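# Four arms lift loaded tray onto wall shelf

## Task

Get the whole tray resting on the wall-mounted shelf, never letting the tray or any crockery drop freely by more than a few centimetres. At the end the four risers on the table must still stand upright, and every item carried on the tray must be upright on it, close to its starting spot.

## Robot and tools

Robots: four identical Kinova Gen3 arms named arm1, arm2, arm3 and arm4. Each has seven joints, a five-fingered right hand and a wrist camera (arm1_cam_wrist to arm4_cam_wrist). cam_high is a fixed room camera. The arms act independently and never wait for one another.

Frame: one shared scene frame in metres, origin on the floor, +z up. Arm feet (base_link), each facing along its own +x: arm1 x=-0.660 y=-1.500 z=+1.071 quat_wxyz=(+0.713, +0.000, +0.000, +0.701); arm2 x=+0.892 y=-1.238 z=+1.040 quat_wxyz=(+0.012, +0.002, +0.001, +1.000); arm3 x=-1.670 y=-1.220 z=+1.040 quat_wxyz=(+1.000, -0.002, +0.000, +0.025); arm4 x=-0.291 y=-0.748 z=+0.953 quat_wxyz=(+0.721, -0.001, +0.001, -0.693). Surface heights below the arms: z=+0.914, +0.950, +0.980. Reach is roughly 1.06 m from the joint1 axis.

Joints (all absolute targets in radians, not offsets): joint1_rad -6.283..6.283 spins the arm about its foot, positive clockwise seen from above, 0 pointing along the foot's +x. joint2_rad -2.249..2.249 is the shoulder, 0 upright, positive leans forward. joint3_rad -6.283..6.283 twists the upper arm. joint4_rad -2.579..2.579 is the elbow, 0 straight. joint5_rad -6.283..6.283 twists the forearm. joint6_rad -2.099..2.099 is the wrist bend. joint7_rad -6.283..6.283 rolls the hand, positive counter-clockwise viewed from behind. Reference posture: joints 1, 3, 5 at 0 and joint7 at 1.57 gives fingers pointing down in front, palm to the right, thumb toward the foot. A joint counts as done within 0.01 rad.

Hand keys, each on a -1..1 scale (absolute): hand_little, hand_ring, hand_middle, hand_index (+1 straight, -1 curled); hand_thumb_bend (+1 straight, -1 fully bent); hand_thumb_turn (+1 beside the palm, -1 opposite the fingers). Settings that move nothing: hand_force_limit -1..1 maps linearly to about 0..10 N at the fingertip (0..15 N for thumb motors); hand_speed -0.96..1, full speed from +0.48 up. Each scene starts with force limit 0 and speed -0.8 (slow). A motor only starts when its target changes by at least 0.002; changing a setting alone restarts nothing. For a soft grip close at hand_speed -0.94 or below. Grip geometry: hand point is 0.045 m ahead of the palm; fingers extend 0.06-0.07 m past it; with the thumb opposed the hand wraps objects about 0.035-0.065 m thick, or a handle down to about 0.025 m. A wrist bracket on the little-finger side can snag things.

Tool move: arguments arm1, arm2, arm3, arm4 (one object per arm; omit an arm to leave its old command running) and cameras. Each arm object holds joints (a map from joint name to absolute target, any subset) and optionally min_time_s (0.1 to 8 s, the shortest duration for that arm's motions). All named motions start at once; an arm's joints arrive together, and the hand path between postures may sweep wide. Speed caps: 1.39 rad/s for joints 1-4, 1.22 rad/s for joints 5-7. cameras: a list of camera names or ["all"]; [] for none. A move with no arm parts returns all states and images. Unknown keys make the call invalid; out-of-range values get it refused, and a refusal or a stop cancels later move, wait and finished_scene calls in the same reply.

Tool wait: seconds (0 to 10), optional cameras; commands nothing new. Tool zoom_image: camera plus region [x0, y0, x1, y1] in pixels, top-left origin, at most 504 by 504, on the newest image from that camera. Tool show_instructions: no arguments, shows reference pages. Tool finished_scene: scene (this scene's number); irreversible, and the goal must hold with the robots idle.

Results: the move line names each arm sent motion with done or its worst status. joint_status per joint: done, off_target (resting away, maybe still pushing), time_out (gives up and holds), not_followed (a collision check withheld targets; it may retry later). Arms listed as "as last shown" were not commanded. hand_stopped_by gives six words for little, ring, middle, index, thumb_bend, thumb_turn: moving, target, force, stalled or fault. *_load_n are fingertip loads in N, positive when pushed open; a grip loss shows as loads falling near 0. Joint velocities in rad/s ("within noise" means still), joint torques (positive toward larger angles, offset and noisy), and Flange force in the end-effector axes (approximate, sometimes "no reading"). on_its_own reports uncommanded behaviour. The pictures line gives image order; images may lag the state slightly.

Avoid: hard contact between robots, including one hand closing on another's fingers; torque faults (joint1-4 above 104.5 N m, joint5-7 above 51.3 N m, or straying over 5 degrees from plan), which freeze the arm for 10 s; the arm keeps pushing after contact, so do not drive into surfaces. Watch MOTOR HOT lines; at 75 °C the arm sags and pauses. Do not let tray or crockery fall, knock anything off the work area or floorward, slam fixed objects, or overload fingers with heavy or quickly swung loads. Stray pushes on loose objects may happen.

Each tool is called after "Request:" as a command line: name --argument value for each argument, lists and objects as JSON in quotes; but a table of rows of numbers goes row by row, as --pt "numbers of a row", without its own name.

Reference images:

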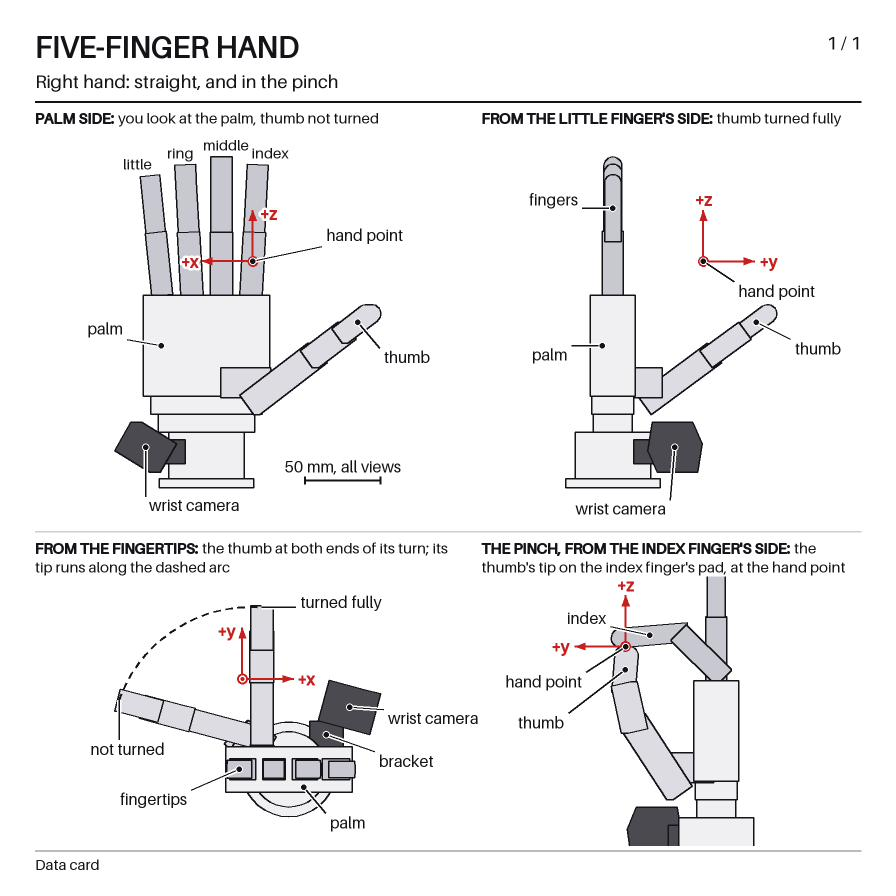

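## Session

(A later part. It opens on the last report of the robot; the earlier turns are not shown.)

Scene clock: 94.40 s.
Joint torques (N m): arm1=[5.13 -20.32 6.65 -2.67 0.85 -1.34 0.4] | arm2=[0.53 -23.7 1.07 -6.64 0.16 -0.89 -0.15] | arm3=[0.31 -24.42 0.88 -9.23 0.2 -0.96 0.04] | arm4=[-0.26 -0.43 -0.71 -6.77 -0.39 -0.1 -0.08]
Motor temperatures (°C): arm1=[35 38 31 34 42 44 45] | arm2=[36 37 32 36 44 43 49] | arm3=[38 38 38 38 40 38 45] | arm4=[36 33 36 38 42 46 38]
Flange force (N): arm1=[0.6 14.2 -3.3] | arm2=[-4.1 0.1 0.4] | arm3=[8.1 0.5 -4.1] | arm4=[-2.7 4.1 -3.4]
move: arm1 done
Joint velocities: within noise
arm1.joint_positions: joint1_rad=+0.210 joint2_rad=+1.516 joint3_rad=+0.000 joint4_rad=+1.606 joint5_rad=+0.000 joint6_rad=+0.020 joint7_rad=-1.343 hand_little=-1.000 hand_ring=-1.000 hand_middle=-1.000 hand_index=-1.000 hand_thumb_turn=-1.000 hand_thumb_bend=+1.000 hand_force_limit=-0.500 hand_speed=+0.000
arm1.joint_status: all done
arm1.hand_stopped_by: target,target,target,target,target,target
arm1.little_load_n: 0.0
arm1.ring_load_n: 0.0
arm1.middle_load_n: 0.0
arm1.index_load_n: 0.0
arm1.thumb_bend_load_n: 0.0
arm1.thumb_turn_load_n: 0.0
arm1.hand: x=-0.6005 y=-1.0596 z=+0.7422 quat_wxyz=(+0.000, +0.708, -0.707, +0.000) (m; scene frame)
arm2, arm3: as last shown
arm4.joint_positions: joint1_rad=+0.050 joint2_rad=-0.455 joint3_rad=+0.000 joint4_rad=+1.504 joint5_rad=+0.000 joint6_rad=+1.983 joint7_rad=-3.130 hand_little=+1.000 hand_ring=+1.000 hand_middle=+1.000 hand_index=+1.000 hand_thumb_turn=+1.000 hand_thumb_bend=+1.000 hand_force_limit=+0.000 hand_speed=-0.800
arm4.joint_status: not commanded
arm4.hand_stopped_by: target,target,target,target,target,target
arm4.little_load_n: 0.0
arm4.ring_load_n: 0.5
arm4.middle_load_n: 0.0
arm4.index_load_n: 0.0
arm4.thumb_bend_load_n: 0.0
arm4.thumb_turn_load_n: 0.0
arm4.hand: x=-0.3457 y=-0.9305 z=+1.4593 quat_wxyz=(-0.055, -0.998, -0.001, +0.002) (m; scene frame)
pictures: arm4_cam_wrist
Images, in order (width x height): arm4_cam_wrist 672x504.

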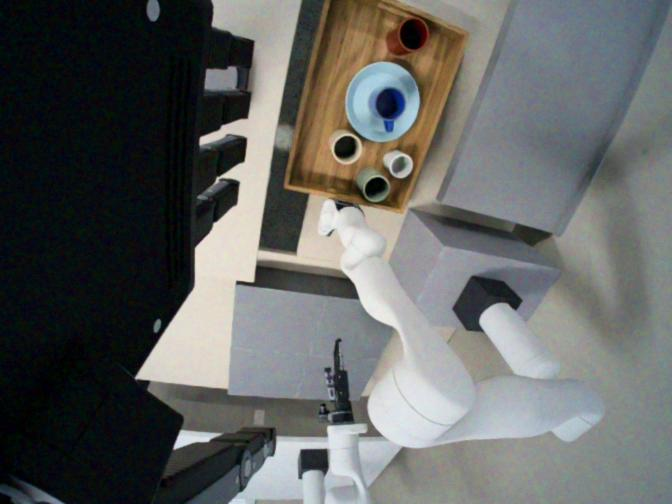

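Request:
move --arm1 '{"joints":{"joint1_rad":0.3417,"joint2_rad":1.5184,"joint4_rad":1.5376,"joint6_rad":0.0855,"joint7_rad":-1.2119},"min_time_s":2}'

Request:
move --arm1 '{"joints":{"joint1_rad":0.4608,"joint2_rad":1.5268,"joint4_rad":1.4420,"joint6_rad":0.1728,"joint7_rad":-1.0929},"min_time_s":2}' --cameras '["arm4_cam_wrist","arm2_cam_wrist"]'

Scene clock: 96.87 s.
Joint torques (N m): arm1=[4.37 -23.31 5.35 -3.63 0.91 -1.42 0.3] | arm2=[0.51 -23.69 1.1 -6.66 0.14 -0.89 -0.19] | arm3=[0.29 -24.4 0.91 -9.18 0.16 -0.91 0.02] | arm4=[-0.24 -0.44 -0.71 -6.79 -0.39 -0.12 -0.14]
Motor temperatures (°C): arm1=[35 38 31 34 42 44 45] | arm2=[36 37 32 36 44 43 49] | arm3=[38 39 38 38 40 38 45] | arm4=[36 33 36 38 42 46 38]
Flange force (N): arm1=[0.4 12.2 1.6] | arm2=[-3.9 0.0 0.3] | arm3=[8.1 0.4 -4.0] | arm4=[-2.9 4.1 -3.4]
move: arm1 done
Joint velocities: within noise
arm1.joint_positions: joint1_rad=+0.342 joint2_rad=+1.518 joint3_rad=+0.000 joint4_rad=+1.538 joint5_rad=+0.000 joint6_rad=+0.086 joint7_rad=-1.212 hand_little=-1.000 hand_ring=-1.000 hand_middle=-1.000 hand_index=-1.000 hand_thumb_turn=-1.000 hand_thumb_bend=+1.000 hand_force_limit=-0.500 hand_speed=+0.000
arm1.joint_status: all done
arm1.hand_stopped_by: target,target,target,target,target,target
arm1.little_load_n: 0.0
arm1.ring_load_n: 0.0
arm1.middle_load_n: 0.0
arm1.index_load_n: 0.0
arm1.thumb_bend_load_n: 0.0
arm1.thumb_turn_load_n: 0.0
arm1.hand: x=-0.5405 y=-1.0596 z=+0.7422 quat_wxyz=(+0.000, +0.708, -0.707, +0.000) (m; scene frame)
arm2, arm3, arm4: as last shown
arm4.ring_load_n: 0.0
pictures: none

Scene clock: 99.17 s.
Joint torques (N m): arm1=[4.76 -24.79 5.04 -4.5 0.72 -1.51 -0.12] | arm2=[0.55 -23.75 1.07 -6.67 0.18 -0.89 -0.16] | arm3=[0.33 -24.42 0.86 -9.19 0.19 -0.97 0.03] | arm4=[-0.21 -0.46 -0.64 -6.81 -0.43 -0.1 -0.12]
Motor temperatures (°C): arm1=[35 38 31 34 42 44 45] | arm2=[36 37 32 36 44 43 49] | arm3=[38 39 38 38 40 38 45] | arm4=[36 33 36 38 42 46 38]
Flange force (N): arm1=[-0.8 11.5 3.0] | arm2=[-4.0 0.1 0.5] | arm3=[7.9 0.5 -4.0] | arm4=[-2.6 4.2 -3.3]
move: arm1 done
Joint velocities: within noise
arm1.joint_positions: joint1_rad=+0.461 joint2_rad=+1.527 joint3_rad=+0.000 joint4_rad=+1.442 joint5_rad=+0.000 joint6_rad=+0.173 joint7_rad=-1.093 hand_little=-1.000 hand_ring=-1.000 hand_middle=-1.000 hand_index=-1.000 hand_thumb_turn=-1.000 hand_thumb_bend=+1.000 hand_force_limit=-0.500 hand_speed=+0.000
arm1.joint_status: all done
arm1.hand_stopped_by: target,target,target,target,target,target
arm1.little_load_n: 0.0
arm1.ring_load_n: 0.0
arm1.middle_load_n: 0.0
arm1.index_load_n: 0.0
arm1.thumb_bend_load_n: 0.0
arm1.thumb_turn_load_n: 0.0
arm1.hand: x=-0.4805 y=-1.0595 z=+0.7422 quat_wxyz=(+0.000, +0.708, -0.707, +0.000) (m; scene frame)
arm2, arm3, arm4: as last shown
arm4.middle_load_n: 0.5
pictures: arm2_cam_wrist, arm4_cam_wrist
Images, in order (width x height): arm2_cam_wrist 672x504, arm4_cam_wrist 672x504.

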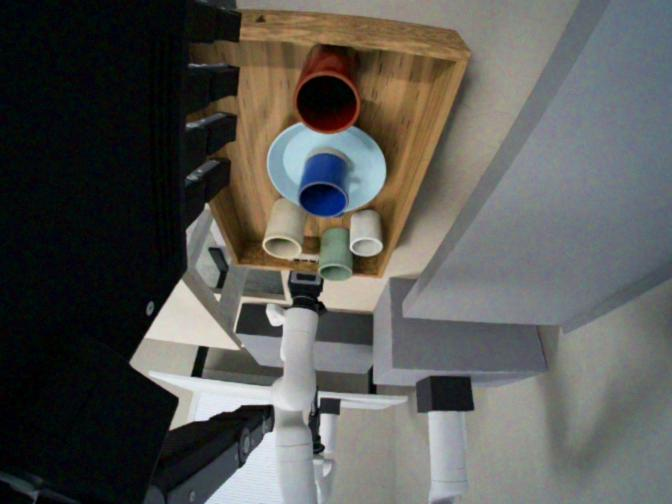

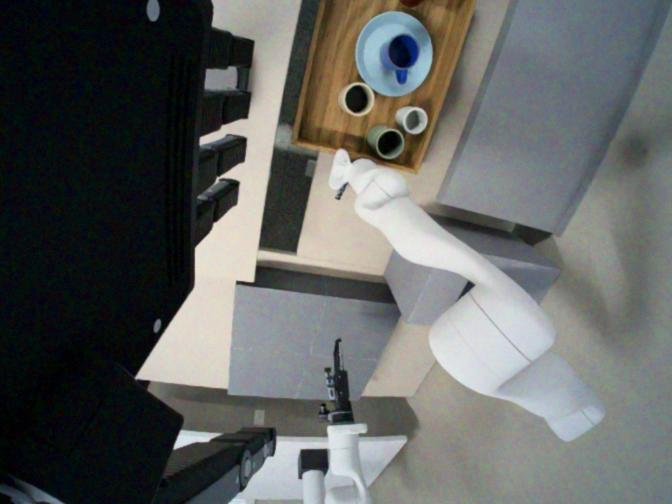

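Request:
move --arm1 '{"joints":{"joint1_rad":0.5746,"joint2_rad":1.5467,"joint4_rad":1.3053,"joint6_rad":0.2895,"joint7_rad":-0.9791},"min_time_s":2.2}'

Request:
move --arm1 '{"joints":{"joint1_rad":0.6740,"joint2_rad":1.5844,"joint4_rad":1.1252,"joint6_rad":0.4320,"joint7_rad":-0.8796},"min_time_s":2.2}' --cameras '["arm4_cam_wrist","arm2_cam_wrist","cam_high","arm3_cam_wrist"]'

Scene clock: 101.80 s.
Joint torques (N m): arm1=[4.95 -26.21 4.86 -6.09 0.98 -1.85 -0.13] | arm2=[0.51 -23.71 1.09 -6.65 0.14 -0.89 -0.17] | arm3=[0.35 -24.37 0.92 -9.2 0.19 -0.92 0.03] | arm4=[-0.3 -0.42 -0.76 -6.84 -0.42 -0.11 -0.12]
Motor temperatures (°C): arm1=[35 38 31 34 42 44 45] | arm2=[36 37 32 36 44 43 49] | arm3=[38 39 38 38 40 38 45] | arm4=[36 33 36 38 42 46 38]
Flange force (N): arm1=[-1.1 11.7 2.4] | arm2=[-4.0 0.0 0.4] | arm3=[8.2 0.6 -4.1] | arm4=[-3.0 4.0 -3.1]
move: arm1 done
Joint velocities: within noise
arm1.joint_positions: joint1_rad=+0.575 joint2_rad=+1.547 joint3_rad=+0.000 joint4_rad=+1.305 joint5_rad=+0.000 joint6_rad=+0.290 joint7_rad=-0.979 hand_little=-1.000 hand_ring=-1.000 hand_middle=-1.000 hand_index=-1.000 hand_thumb_turn=-1.000 hand_thumb_bend=+1.000 hand_force_limit=-0.500 hand_speed=+0.000
arm1.joint_status: all done
arm1.hand_stopped_by: target,target,target,target,target,target
arm1.little_load_n: 0.0
arm1.ring_load_n: 0.0
arm1.middle_load_n: 0.0
arm1.index_load_n: 0.0
arm1.thumb_bend_load_n: 0.0
arm1.thumb_turn_load_n: 0.0
arm1.hand: x=-0.4154 y=-1.0595 z=+0.7423 quat_wxyz=(+0.000, +0.708, -0.707, +0.000) (m; scene frame)
arm2, arm3, arm4: as last shown
arm4.middle_load_n: 0.0
pictures: none

Scene clock: 104.30 s.
Joint torques (N m): arm1=[4.87 -27.87 4.25 -7.57 1.23 -2 -0.14] | arm2=[0.54 -23.69 1.09 -6.67 0.16 -0.91 -0.17] | arm3=[0.34 -24.43 0.91 -9.21 0.2 -0.91 0.04] | arm4=[-0.2 -0.4 -0.71 -6.75 -0.39 -0.1 -0.14]
Motor temperatures (°C): arm1=[35 38 31 34 42 44 45] | arm2=[36 37 32 36 44 43 49] | arm3=[38 39 38 38 40 38 45] | arm4=[36 33 36 38 42 46 38]
Flange force (N): arm1=[-1.1 11.2 2.6] | arm2=[-4.0 0.1 0.3] | arm3=[8.2 0.6 -4.0] | arm4=[-2.9 4.1 -3.4]
move: arm1 done
Joint velocities: within noise
arm1.joint_positions: joint1_rad=+0.674 joint2_rad=+1.584 joint3_rad=+0.000 joint4_rad=+1.125 joint5_rad=+0.000 joint6_rad=+0.432 joint7_rad=-0.880 hand_little=-1.000 hand_ring=-1.000 hand_middle=-1.000 hand_index=-1.000 hand_thumb_turn=-1.000 hand_thumb_bend=+1.000 hand_force_limit=-0.500 hand_speed=+0.000
arm1.joint_status: all done
arm1.hand_stopped_by: target,target,target,target,target,target
arm1.little_load_n: 0.0
arm1.ring_load_n: 0.0
arm1.middle_load_n: 0.0
arm1.index_load_n: 0.0
arm1.thumb_bend_load_n: 0.0
arm1.thumb_turn_load_n: 0.0
arm1.hand: x=-0.3496 y=-1.0594 z=+0.7422 quat_wxyz=(+0.000, +0.708, -0.707, +0.000) (m; scene frame)
arm2, arm4: as last shown
arm3.joint_positions: joint1_rad=-0.090 joint2_rad=+1.100 joint3_rad=+0.000 joint4_rad=+1.050 joint5_rad=+0.000 joint6_rad=+0.555 joint7_rad=-1.570 hand_little=+1.000 hand_ring=+1.000 hand_middle=+1.000 hand_index=+1.000 hand_thumb_turn=+1.000 hand_thumb_bend=+1.000 hand_force_limit=+0.000 hand_speed=-0.800
arm3.joint_status: not commanded
arm3.hand_stopped_by: target,target,target,target,target,target
arm3.little_load_n: 0.0
arm3.ring_load_n: 0.0
arm3.middle_load_n: 0.0
arm3.index_load_n: 0.0
arm3.thumb_bend_load_n: -0.5
arm3.thumb_turn_load_n: 0.0
arm3.hand: x=-0.8810 y=-1.0726 z=+1.0634 quat_wxyz=(-0.216, +0.069, -0.974, -0.013) (m; scene frame)
pictures: arm2_cam_wrist, arm3_cam_wrist, arm4_cam_wrist, cam_high
Images, in order (width x height): arm2_cam_wrist 672x504, arm3_cam_wrist 672x504, arm4_cam_wrist 672x504, cam_high 672x504.

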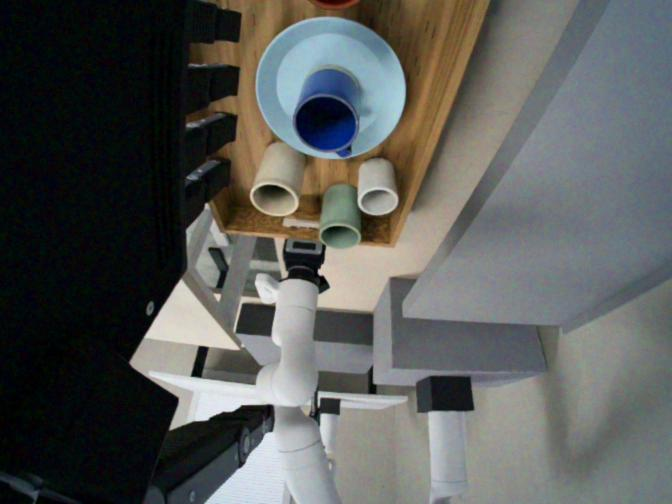

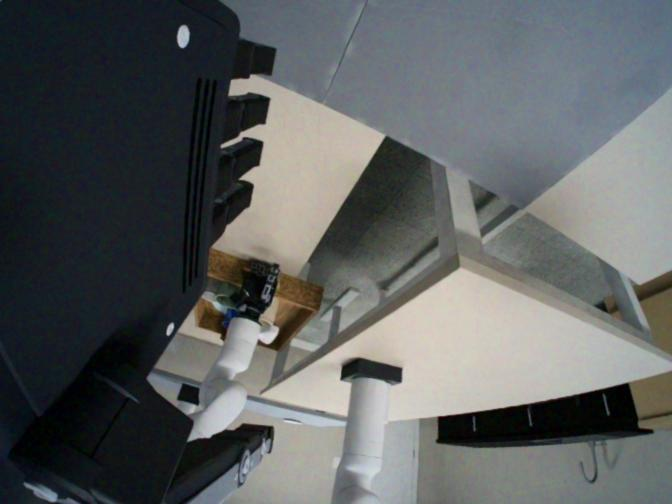

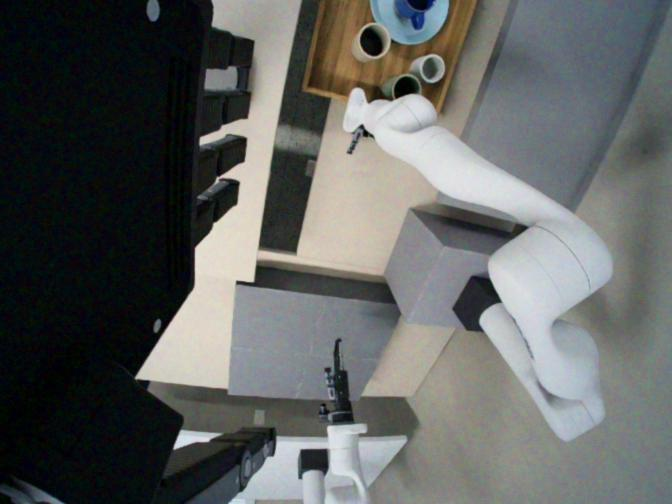

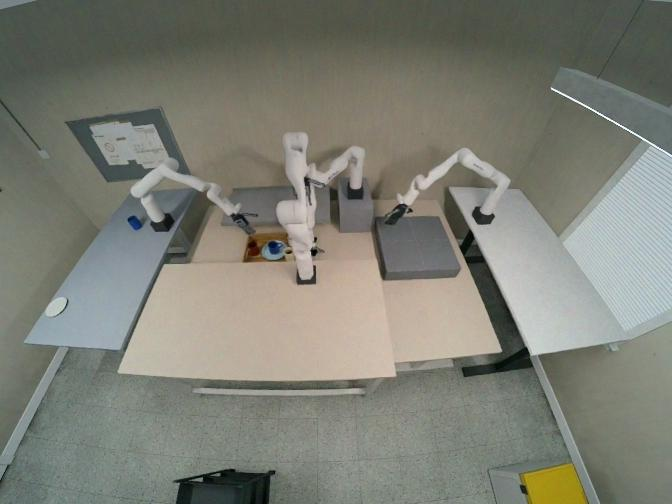

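Request:
move --arm1 '{"joints":{"joint1_rad":0.644,"joint2_rad":1.5699,"joint4_rad":1.1877,"joint6_rad":0.384,"joint7_rad":-0.9097},"min_time_s":1.5}' --arm2 '{"joints":{"joint1_rad":0.1824,"joint2_rad":1.1945,"joint4_rad":1.0523,"joint6_rad":0.8948,"joint7_rad":-2.935,"hand_thumb_turn":-1,"hand_thumb_bend":0.3,"hand_speed":0},"min_time_s":3}'

Request:
move --arm1 '{"joints":{"joint1_rad":0.6365,"joint2_rad":1.2519,"joint4_rad":1.4546,"joint6_rad":0.4351},"min_time_s":2.5}'

Request:
move --arm1 '{"joints":{"joint7_rad":2.2245,"hand_little":0.65,"hand_ring":0.65,"hand_middle":0.8,"hand_index":0.65,"hand_thumb_bend":0.3},"min_time_s":3.5}' --cameras '["all"]'

Scene clock: 108.50 s.
Joint torques (N m): arm1=[0.54 -22.48 -0.37 -3.55 0.19 -0.3 -0.1] | arm2=[0.5 -22.91 1.15 -5.11 0.2 0.15 -0.15] | arm3=[0.3 -24.42 0.93 -9.2 0.2 -0.94 0.06] | arm4=[-0.19 -0.41 -0.73 -6.79 -0.39 -0.12 -0.14]
Motor temperatures (°C): arm1=[35 38 31 34 42 44 45] | arm2=[36 37 32 36 44 43 49] | arm3=[38 39 38 38 40 38 45] | arm4=[36 33 36 38 42 46 38]
Flange force (N): arm1=[-0.1 1.6 -0.6] | arm2=[-0.4 4.1 -1.0] | arm3=[8.0 0.5 -4.0] | arm4=[-3.0 4.0 -3.3]
move: arm1 done; arm2 done
Joint velocities: within noise
arm1.joint_positions: joint1_rad=+0.644 joint2_rad=+1.570 joint3_rad=+0.000 joint4_rad=+1.188 joint5_rad=+0.000 joint6_rad=+0.384 joint7_rad=-0.910 hand_little=-1.000 hand_ring=-1.000 hand_middle=-1.000 hand_index=-1.000 hand_thumb_turn=-1.000 hand_thumb_bend=+1.000 hand_force_limit=-0.500 hand_speed=+0.000
arm1.joint_status: all done
arm1.hand_stopped_by: target,target,target,target,target,target
arm1.little_load_n: 0.0
arm1.ring_load_n: 0.5
arm1.middle_load_n: 0.0
arm1.index_load_n: 0.0
arm1.thumb_bend_load_n: 0.0
arm1.thumb_turn_load_n: 0.0
arm1.hand: x=-0.3705 y=-1.0594 z=+0.7424 quat_wxyz=(+0.000, +0.708, -0.707, +0.000) (m; scene frame)
arm2.joint_positions: joint1_rad=+0.182 joint2_rad=+1.194 joint3_rad=+0.000 joint4_rad=+1.052 joint5_rad=+0.000 joint6_rad=+0.895 joint7_rad=-2.935 hand_little=+1.000 hand_ring=+1.000 hand_middle=+1.000 hand_index=+1.000 hand_thumb_turn=-1.000 hand_thumb_bend=+0.300 hand_force_limit=+0.000 hand_speed=+0.000
arm2.joint_status: all done
arm2.hand_stopped_by: target,target,target,target,target,target
arm2.little_load_n: 0.0
arm2.ring_load_n: 0.0
arm2.middle_load_n: 0.0
arm2.index_load_n: 0.0
arm2.thumb_bend_load_n: 0.0
arm2.thumb_turn_load_n: 0.0
arm2.hand: x=+0.2136 y=-1.0525 z=+0.9632 quat_wxyz=(+0.002, +0.707, -0.707, -0.001) (m; scene frame)
arm3, arm4: as last shown
arm4.index_load_n: 0.5
pictures: none

Scene clock: 111.30 s.
Joint torques (N m): arm1=[0.54 -21.9 -0.4 -3.89 0.2 -0.34 -0.15] | arm2=[0.51 -22.94 1.18 -5.12 0.22 0.15 -0.13] | arm3=[0.33 -24.39 0.92 -9.23 0.2 -0.97 0.01] | arm4=[-0.37 -0.42 -0.67 -6.81 -0.36 -0.1 -0.1]
Motor temperatures (°C): arm1=[35 38 31 34 42 44 45] | arm2=[36 37 32 36 44 43 49] | arm3=[38 39 38 38 40 38 45] | arm4=[36 33 36 38 42 46 38]
Flange force (N): arm1=[-0.4 1.3 -0.3] | arm2=[-0.4 4.1 -1.0] | arm3=[8.1 0.5 -4.1] | arm4=[-2.5 4.0 -3.2]
move: arm1 done
Joint velocities: within noise
arm1.joint_positions: joint1_rad=+0.637 joint2_rad=+1.252 joint3_rad=+0.000 joint4_rad=+1.455 joint5_rad=+0.000 joint6_rad=+0.435 joint7_rad=-0.910 hand_little=-1.000 hand_ring=-1.000 hand_middle=-1.000 hand_index=-1.000 hand_thumb_turn=-1.000 hand_thumb_bend=+1.000 hand_force_limit=-0.500 hand_speed=+0.000
arm1.joint_status: all done
arm1.hand_stopped_by: target,target,target,target,target,target
arm1.little_load_n: 0.0
arm1.ring_load_n: 0.0
arm1.middle_load_n: 0.0
arm1.index_load_n: 0.0
arm1.thumb_bend_load_n: -0.5
arm1.thumb_turn_load_n: 0.0
arm1.hand: x=-0.3778 y=-1.0624 z=+0.8803 quat_wxyz=(+0.000, +0.710, -0.704, +0.000) (m; scene frame)
arm2, arm3, arm4: as last shown
arm3.ring_load_n: 0.5
arm3.middle_load_n: 0.5
arm4.index_load_n: 0.0
pictures: none

Scene clock: 115.17 s.
Joint torques (N m): arm1=[0.56 -21.87 -0.25 -3.92 0.27 -0.29 -0.11] | arm2=[0.53 -22.91 1.19 -5.11 0.21 0.18 -0.15] | arm3=[0.31 -24.44 0.88 -9.22 0.21 -0.96 0.03] | arm4=[-0.28 -0.38 -0.74 -6.77 -0.43 -0.07 -0.11]
Motor temperatures (°C): arm1=[35 38 31 34 42 44 45] | arm2=[36 37 32 36 44 43 49] | arm3=[38 39 38 38 40 38 45] | arm4=[36 33 36 38 42 46 38]
Flange force (N): arm1=[0.2 -1.6 -0.4] | arm2=[-0.3 4.0 -1.0] | arm3=[8.0 0.5 -4.0] | arm4=[-2.9 4.0 -3.2]
move: arm1 done
Joint velocities: within noise
arm1.joint_positions: joint1_rad=+0.637 joint2_rad=+1.252 joint3_rad=+0.000 joint4_rad=+1.455 joint5_rad=+0.000 joint6_rad=+0.435 joint7_rad=+2.224 hand_little=+0.650 hand_ring=+0.650 hand_middle=+0.800 hand_index=+0.650 hand_thumb_turn=-1.000 hand_thumb_bend=+0.300 hand_force_limit=-0.500 hand_speed=+0.000
arm1.joint_status: all done
arm1.hand_stopped_by: target,target,target,target,target,target
arm1.little_load_n: 0.0
arm1.ring_load_n: 0.0
arm1.middle_load_n: 0.0
arm1.index_load_n: 0.0
arm1.thumb_bend_load_n: 0.0
arm1.thumb_turn_load_n: 0.0
arm1.hand: x=-0.2571 y=-1.1235 z=+0.8803 quat_wxyz=(+0.000, +0.707, +0.708, +0.000) (m; scene frame)
arm2, arm3, arm4: as last shown
arm3.little_load_n: -0.5
arm3.ring_load_n: 0.0
arm3.middle_load_n: 0.0
arm3.thumb_bend_load_n: 0.0
pictures: arm1_cam_wrist, arm2_cam_wrist, arm3_cam_wrist, arm4_cam_wrist, cam_high
Images, in order (width x height): arm1_cam_wrist 672x504, arm2_cam_wrist 672x504, arm3_cam_wrist 672x504, arm4_cam_wrist 672x504, cam_high 672x504.

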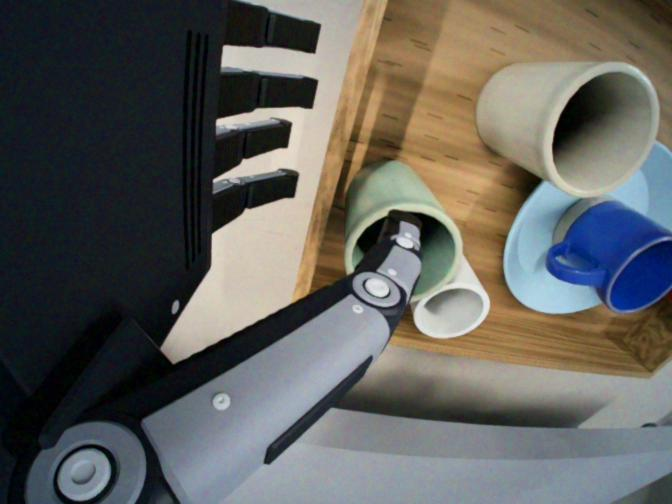

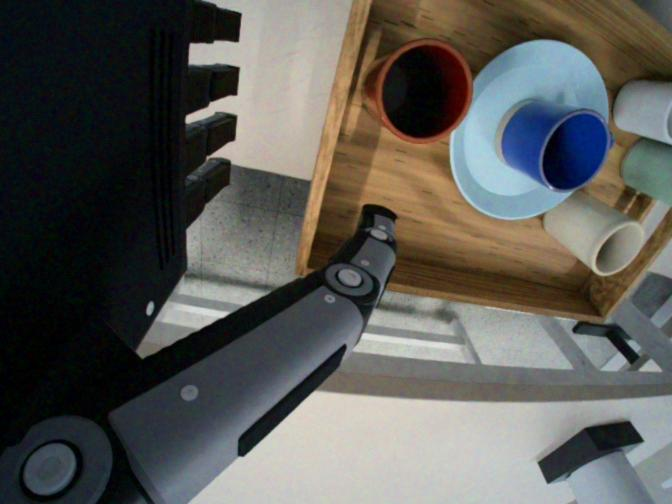

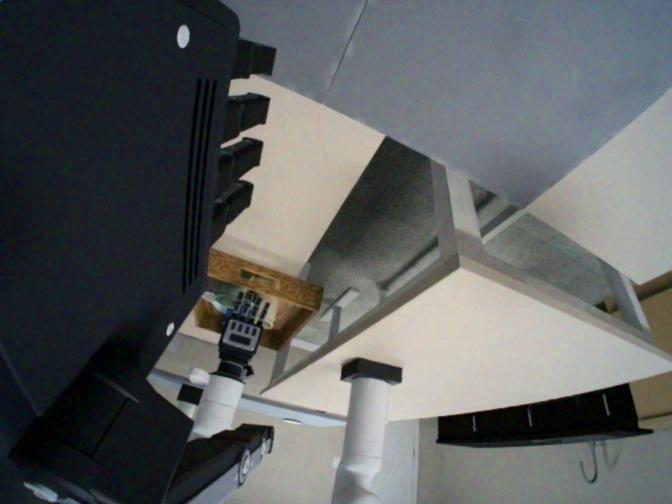

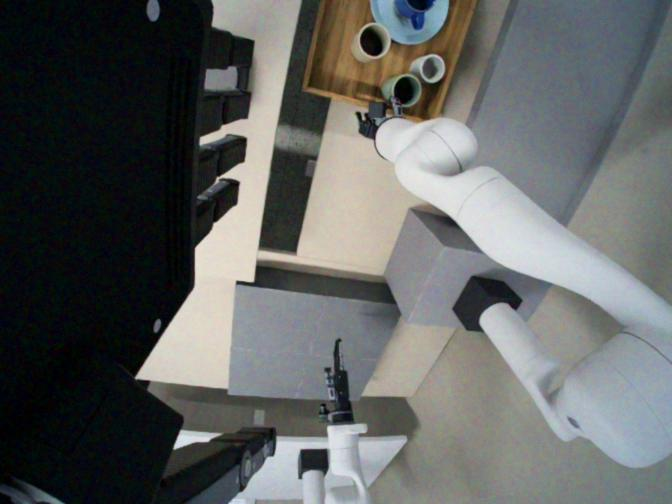

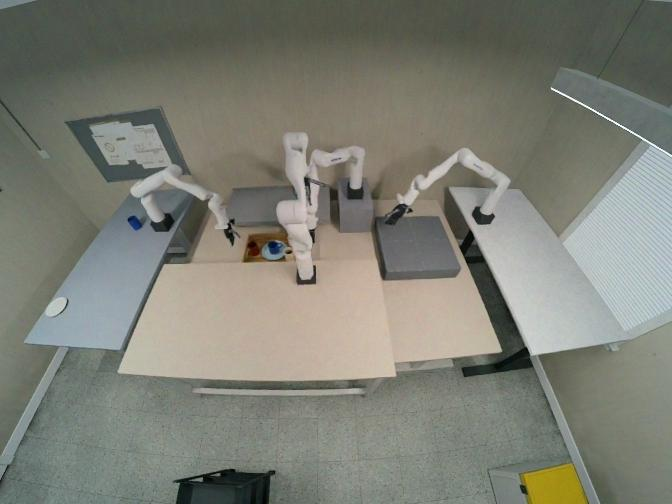

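Request:
zoom_image --camera "arm2_cam_wrist" --region '[180, 0, 560, 330]'

Request:
zoom_image --camera "arm1_cam_wrist" --region '[200, 0, 600, 400]'

Request:
zoom_image --camera "arm3_cam_wrist" --region '[190, 230, 330, 370]'

Request:
zoom_image --camera "arm4_cam_wrist" --region '[290, 0, 490, 160]'

Scaled by 1.326 from the camera's 672x504 image, which has a finer 960x720 frame.

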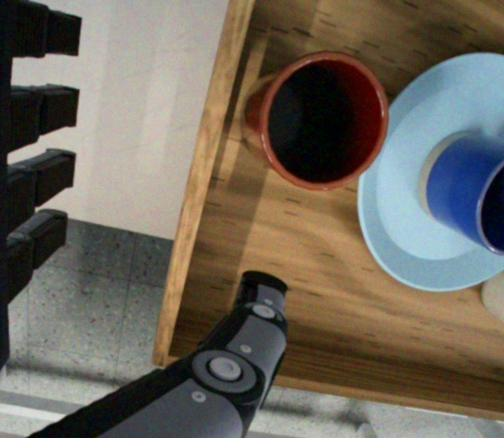

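Scaled by 1.260 from the camera's 672x504 image, which has a finer 960x720 frame.

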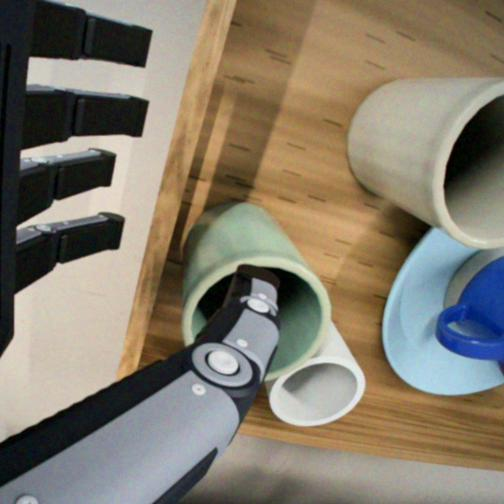

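Scaled by 3.600 from the camera's 672x504 image, which has a finer 960x720 frame.

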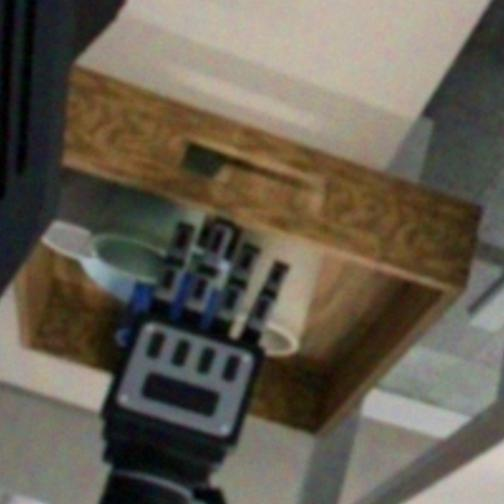

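Scaled by 2.520 from the camera's 672x504 image, which has a finer 960x720 frame.

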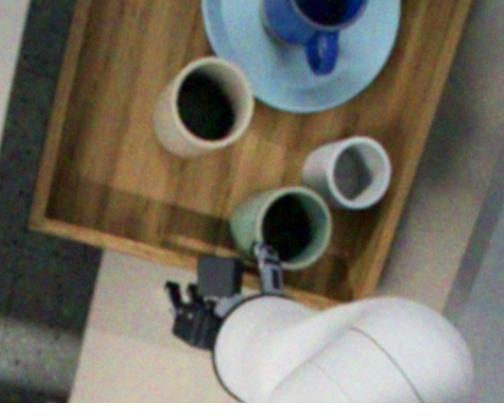

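Request:
move --arm1 '{"joints":{"joint1_rad":0.6425,"joint2_rad":1.4205,"joint4_rad":1.3341,"joint6_rad":0.3869,"joint7_rad":2.2464,"hand_thumb_bend":0.14,"hand_speed":-0.2},"min_time_s":3}' --arm2 '{"joints":{"joint1_rad":0.1875,"joint2_rad":1.4376,"joint4_rad":0.9135,"joint6_rad":0.7904,"joint7_rad":-2.9139,"hand_little":0.65,"hand_ring":0.65,"hand_middle":0.8,"hand_index":0.65,"hand_thumb_bend":0.14,"hand_speed":-0.2},"min_time_s":4}' --cameras '["arm1_cam_wrist","arm2_cam_wrist","arm3_cam_wrist"]'

Request:
zoom_image --camera "arm2_cam_wrist" --region '[180, 0, 580, 400]'

Request:
zoom_image --camera "arm3_cam_wrist" --region '[210, 240, 310, 320]'

Scene clock: 121.30 s.
Joint torques (N m): arm1=[0.56 -22.25 -0.3 -3.54 0.23 -0.29 -0.14] | arm2=[0.52 -23.52 1.17 -4.56 0.2 0.17 -0.16] | arm3=[0.37 -24.47 0.89 -9.17 0.19 -0.94 0.03] | arm4=[-0.35 -0.39 -0.76 -6.8 -0.42 -0.07 -0.08]
Motor temperatures (°C): arm1=[35 38 31 34 42 44 45] | arm2=[36 37 32 36 44 43 49] | arm3=[38 39 38 38 40 38 45] | arm4=[36 33 36 38 42 46 38]
Flange force (N): arm1=[0.3 -1.5 -0.4] | arm2=[-0.6 4.4 -0.1] | arm3=[7.8 0.6 -3.8] | arm4=[-2.8 4.0 -3.1]
move: arm1 done; arm2 done
Joint velocities: within noise
arm1.joint_positions: joint1_rad=+0.642 joint2_rad=+1.420 joint3_rad=+0.000 joint4_rad=+1.334 joint5_rad=+0.000 joint6_rad=+0.387 joint7_rad=+2.246 hand_little=+0.650 hand_ring=+0.650 hand_middle=+0.800 hand_index=+0.650 hand_thumb_turn=-1.000 hand_thumb_bend=+0.140 hand_force_limit=-0.500 hand_speed=-0.200
arm1.joint_status: all done
arm1.hand_stopped_by: target,target,target,target,target,target
arm1.little_load_n: 0.0
arm1.ring_load_n: 0.0
arm1.middle_load_n: 0.0
arm1.index_load_n: 0.0
arm1.thumb_bend_load_n: 0.0
arm1.thumb_turn_load_n: 0.0
arm1.hand: x=-0.2526 y=-1.1225 z=+0.8053 quat_wxyz=(+0.000, +0.701, +0.713, +0.000) (m; scene frame)
arm2.joint_positions: joint1_rad=+0.187 joint2_rad=+1.438 joint3_rad=+0.000 joint4_rad=+0.913 joint5_rad=+0.000 joint6_rad=+0.790 joint7_rad=-2.914 hand_little=+0.650 hand_ring=+0.650 hand_middle=+0.800 hand_index=+0.650 hand_thumb_turn=-1.000 hand_thumb_bend=+0.140 hand_force_limit=+0.000 hand_speed=-0.200
arm2.joint_status: all done
arm2.hand_stopped_by: target,target,target,target,target,target
arm2.little_load_n: 0.0
arm2.ring_load_n: 0.0
arm2.middle_load_n: 0.0
arm2.index_load_n: 0.0
arm2.thumb_bend_load_n: 0.0
arm2.thumb_turn_load_n: 0.0
arm2.hand: x=+0.2094 y=-1.0498 z=+0.8400 quat_wxyz=(+0.002, +0.713, -0.701, -0.001) (m; scene frame)
arm3: as last shown
arm3.little_load_n: 0.0
arm4.joint_positions: joint1_rad=+0.050 joint2_rad=-0.455 joint3_rad=+0.000 joint4_rad=+1.504 joint5_rad=+0.000 joint6_rad=+1.983 joint7_rad=-3.130 hand_little=+1.000 hand_ring=+1.000 hand_middle=+1.000 hand_index=+1.000 hand_thumb_turn=+1.000 hand_thumb_bend=+1.000 hand_force_limit=+0.000 hand_speed=-0.800
arm4.joint_status: not commanded
arm4.hand_stopped_by: target,target,target,target,target,target
arm4.little_load_n: 0.0
arm4.ring_load_n: 0.0
arm4.middle_load_n: 0.0
arm4.index_load_n: 0.0
arm4.thumb_bend_load_n: -0.5
arm4.thumb_turn_load_n: 0.0
arm4.hand: x=-0.3457 y=-0.9305 z=+1.4593 quat_wxyz=(-0.055, -0.998, -0.001, +0.002) (m; scene frame)
pictures: arm1_cam_wrist, arm2_cam_wrist, arm3_cam_wrist
Images, in order (width x height): arm1_cam_wrist 672x504, arm2_cam_wrist 672x504, arm3_cam_wrist 672x504.

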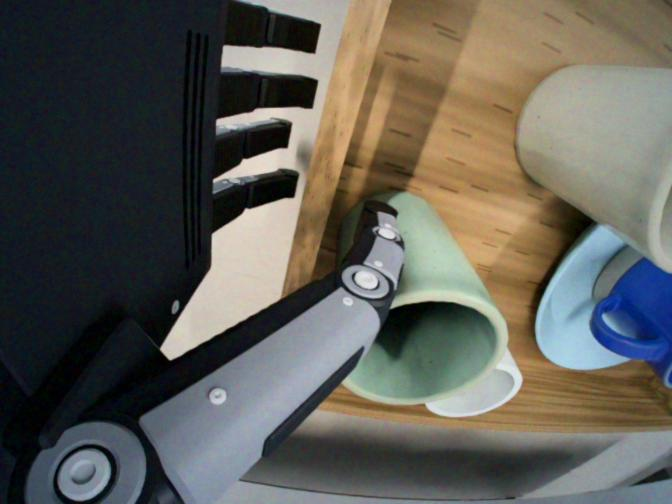

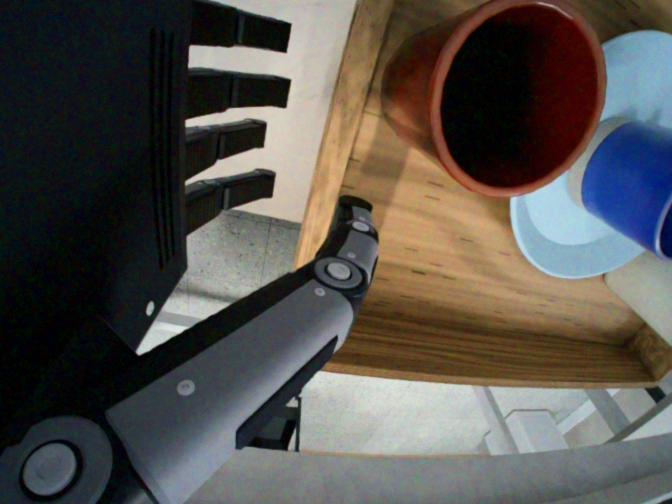

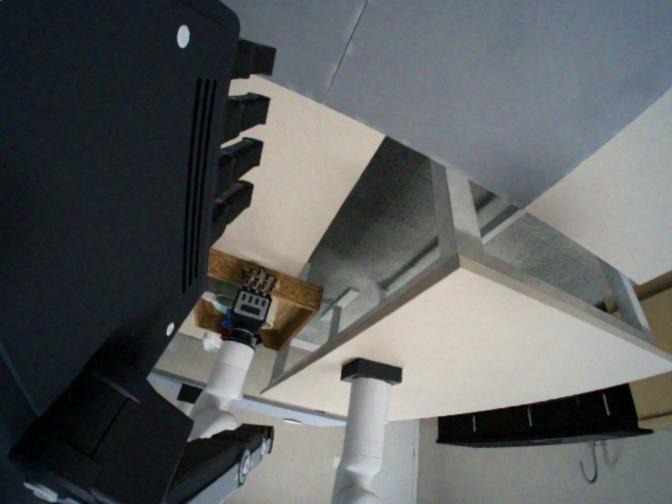

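Scaled by 1.260 from the camera's 672x504 image, which has a finer 960x720 frame.

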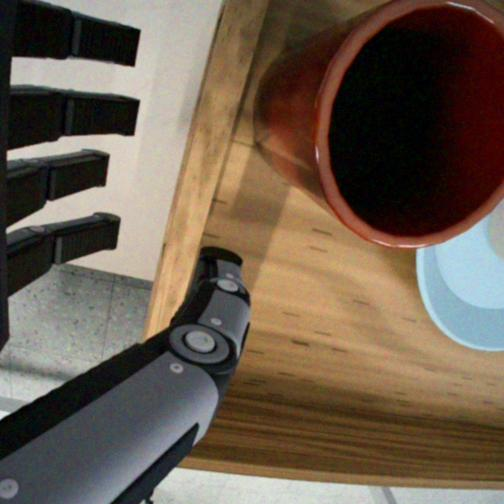

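Scaled by 5.040 from the camera's 672x504 image, which has a finer 960x720 frame.

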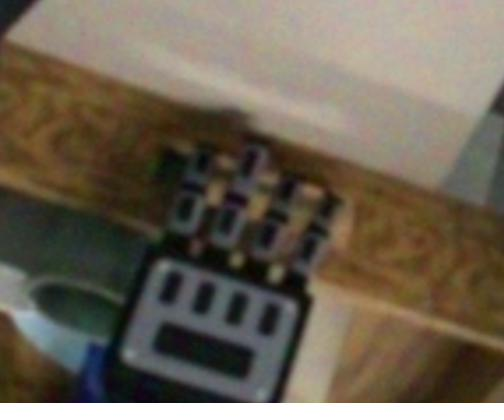

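Request:
move --arm4 '{"joints":{"joint1_rad":-0.6,"joint2_rad":-0.1,"joint4_rad":1.6,"joint6_rad":1.6,"joint7_rad":-0.64},"min_time_s":3}' --cameras '["arm4_cam_wrist"]'

Request:
zoom_image --camera "arm4_cam_wrist" --region '[200, 100, 560, 460]'

Scene clock: 126.57 s.
Joint torques (N m): arm1=[0.52 -22.26 -0.28 -3.56 0.27 -0.28 -0.12] | arm2=[0.5 -23.49 1.18 -4.54 0.2 0.16 -0.15] | arm3=[0.35 -24.39 0.93 -9.23 0.2 -0.95 0.04] | arm4=[-0.26 -8.08 -0.54 -7.64 -0.48 0.07 -0.13]
Motor temperatures (°C): arm1=[35 38 31 34 42 44 45] | arm2=[36 37 32 36 44 43 49] | arm3=[38 39 38 38 40 38 45] | arm4=[36 33 36 38 42 46 38]
Flange force (N): arm1=[0.2 -1.5 -0.5] | arm2=[-0.6 4.6 -0.2] | arm3=[8.2 0.6 -4.1] | arm4=[-1.4 -5.6 -1.7]
move: arm4 done
Joint velocities: within noise
arm1, arm2, arm3: as last shown
arm2.ring_load_n: 0.5
arm4.joint_positions: joint1_rad=-0.600 joint2_rad=-0.100 joint3_rad=+0.000 joint4_rad=+1.600 joint5_rad=+0.000 joint6_rad=+1.600 joint7_rad=-0.640 hand_little=+1.000 hand_ring=+1.000 hand_middle=+1.000 hand_index=+1.000 hand_thumb_turn=+1.000 hand_thumb_bend=+1.000 hand_force_limit=+0.000 hand_speed=-0.800
arm4.joint_status: all done
arm4.hand_stopped_by: target,target,target,target,target,target
arm4.little_load_n: 0.0
arm4.ring_load_n: 0.0
arm4.middle_load_n: 0.0
arm4.index_load_n: 0.0
arm4.thumb_bend_load_n: 0.0
arm4.thumb_turn_load_n: 0.0
arm4.hand: x=-0.1083 y=-0.9310 z=+1.3550 quat_wxyz=(-0.011, +0.000, -1.000, +0.017) (m; scene frame)
pictures: arm4_cam_wrist
Images, in order (width x height): arm4_cam_wrist 672x504.

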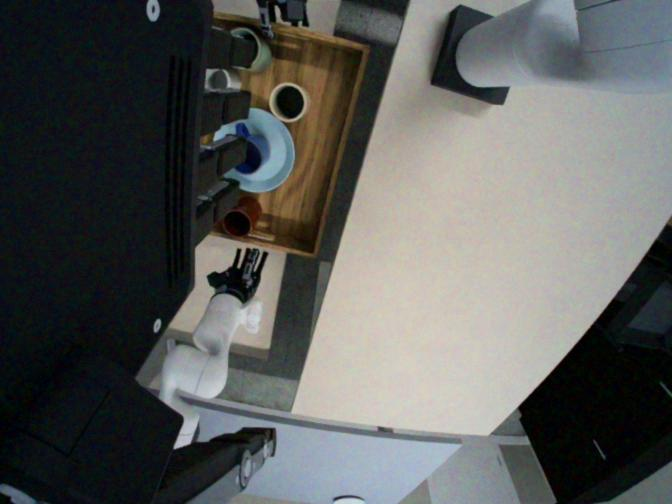

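Scaled by 1.400 from the camera's 672x504 image, which has a finer 960x720 frame.

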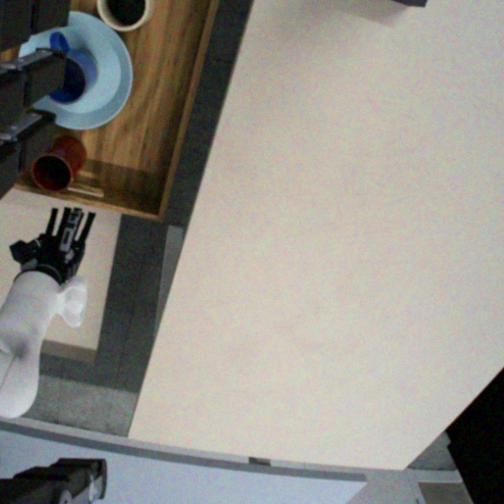

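Request:
zoom_image --camera "arm4_cam_wrist" --region '[200, 180, 340, 320]'

Request:
zoom_image --camera "arm4_cam_wrist" --region '[200, 0, 380, 140]'

Scaled by 3.600 from the camera's 672x504 image, which has a finer 960x720 frame.

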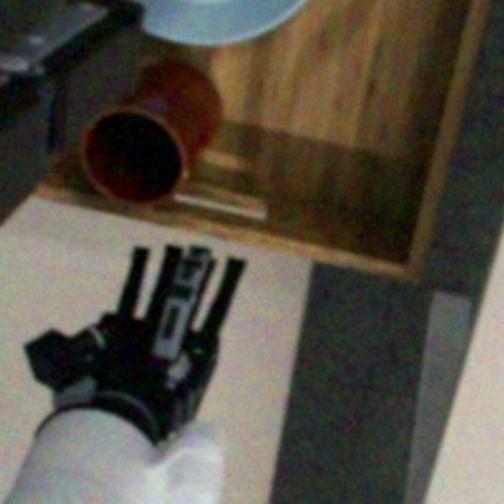

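Scaled by 2.800 from the camera's 672x504 image, which has a finer 960x720 frame.

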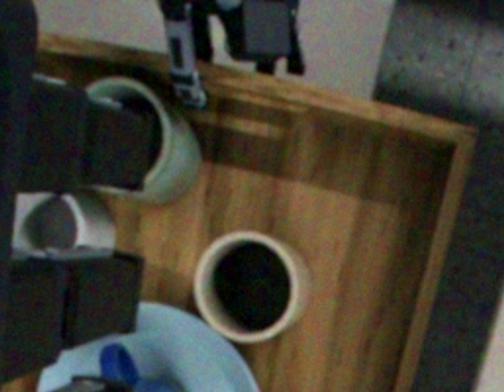

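Request:
move --arm2 '{"joints":{"joint1_rad":0.1698,"joint2_rad":1.4601,"joint4_rad":0.8502,"joint6_rad":0.8313,"joint7_rad":-2.9315},"min_time_s":1.5}' --cameras '["arm4_cam_wrist","arm2_cam_wrist"]'

Request:
zoom_image --camera "arm4_cam_wrist" --region '[200, 180, 340, 320]'

Request:
zoom_image --camera "arm2_cam_wrist" --region '[180, 0, 580, 400]'

Scene clock: 130.17 s.
Joint torques (N m): arm1=[0.57 -22.24 -0.27 -3.53 0.27 -0.32 -0.12] | arm2=[0.51 -23.8 1.18 -4.78 0.21 0.13 -0.14] | arm3=[0.34 -24.4 0.89 -9.2 0.18 -0.96 0.04] | arm4=[-0.23 -8.05 -0.5 -7.66 -0.54 0.06 -0.13]
Motor temperatures (°C): arm1=[35 38 31 34 42 44 45] | arm2=[36 37 32 36 44 43 49] | arm3=[38 40 38 37 40 38 45] | arm4=[36 33 36 38 42 46 38]
Flange force (N): arm1=[0.4 -1.4 -0.5] | arm2=[-0.6 5.0 -0.1] | arm3=[8.0 0.6 -4.0] | arm4=[-1.5 -5.5 -1.7]
move: arm2 done
Joint velocities: within noise
arm1, arm3, arm4: as last shown
arm2.joint_positions: joint1_rad=+0.170 joint2_rad=+1.460 joint3_rad=+0.000 joint4_rad=+0.850 joint5_rad=+0.000 joint6_rad=+0.831 joint7_rad=-2.931 hand_little=+0.650 hand_ring=+0.650 hand_middle=+0.800 hand_index=+0.650 hand_thumb_turn=-1.000 hand_thumb_bend=+0.140 hand_force_limit=+0.000 hand_speed=-0.200
arm2.joint_status: all done
arm2.hand_stopped_by: target,target,target,target,target,target
arm2.little_load_n: 0.0
arm2.ring_load_n: 0.0
arm2.middle_load_n: 0.5
arm2.index_load_n: 0.0
arm2.thumb_bend_load_n: 0.0
arm2.thumb_turn_load_n: 0.0
arm2.hand: x=+0.1970 y=-1.0588 z=+0.8399 quat_wxyz=(+0.002, +0.713, -0.701, -0.001) (m; scene frame)
arm3.little_load_n: 0.5
arm4.index_load_n: -0.5
pictures: arm2_cam_wrist, arm4_cam_wrist
Images, in order (width x height): arm2_cam_wrist 672x504, arm4_cam_wrist 672x504.

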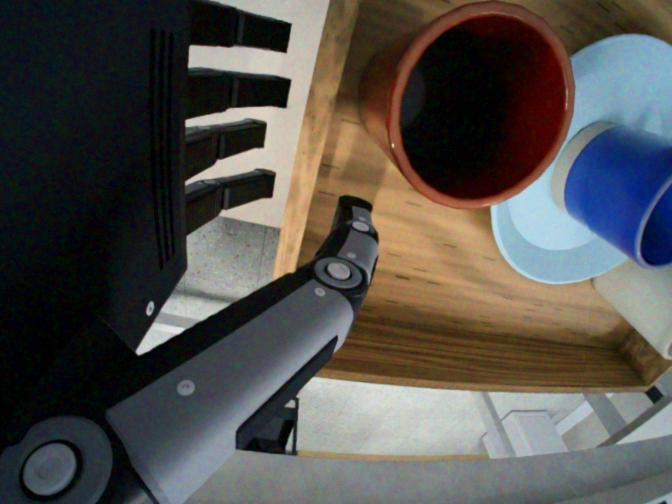

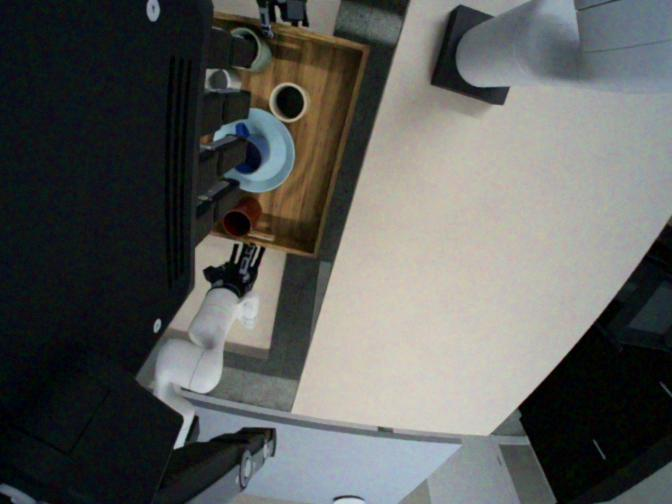

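Scaled by 3.600 from the camera's 672x504 image, which has a finer 960x720 frame.

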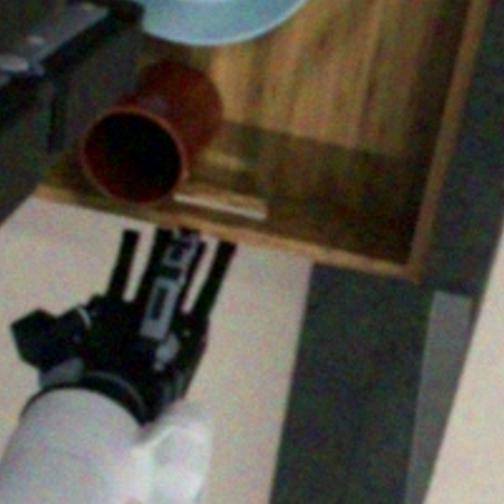

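Scaled by 1.260 from the camera's 672x504 image, which has a finer 960x720 frame.

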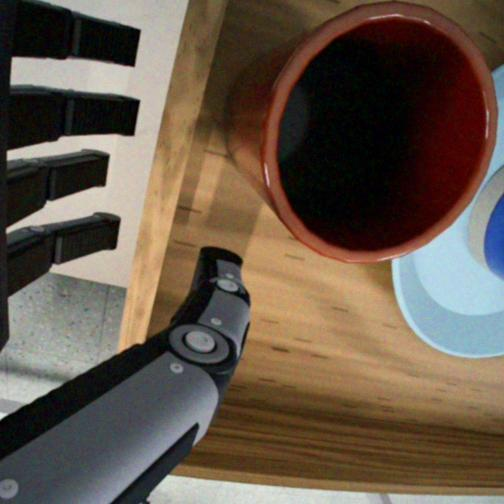

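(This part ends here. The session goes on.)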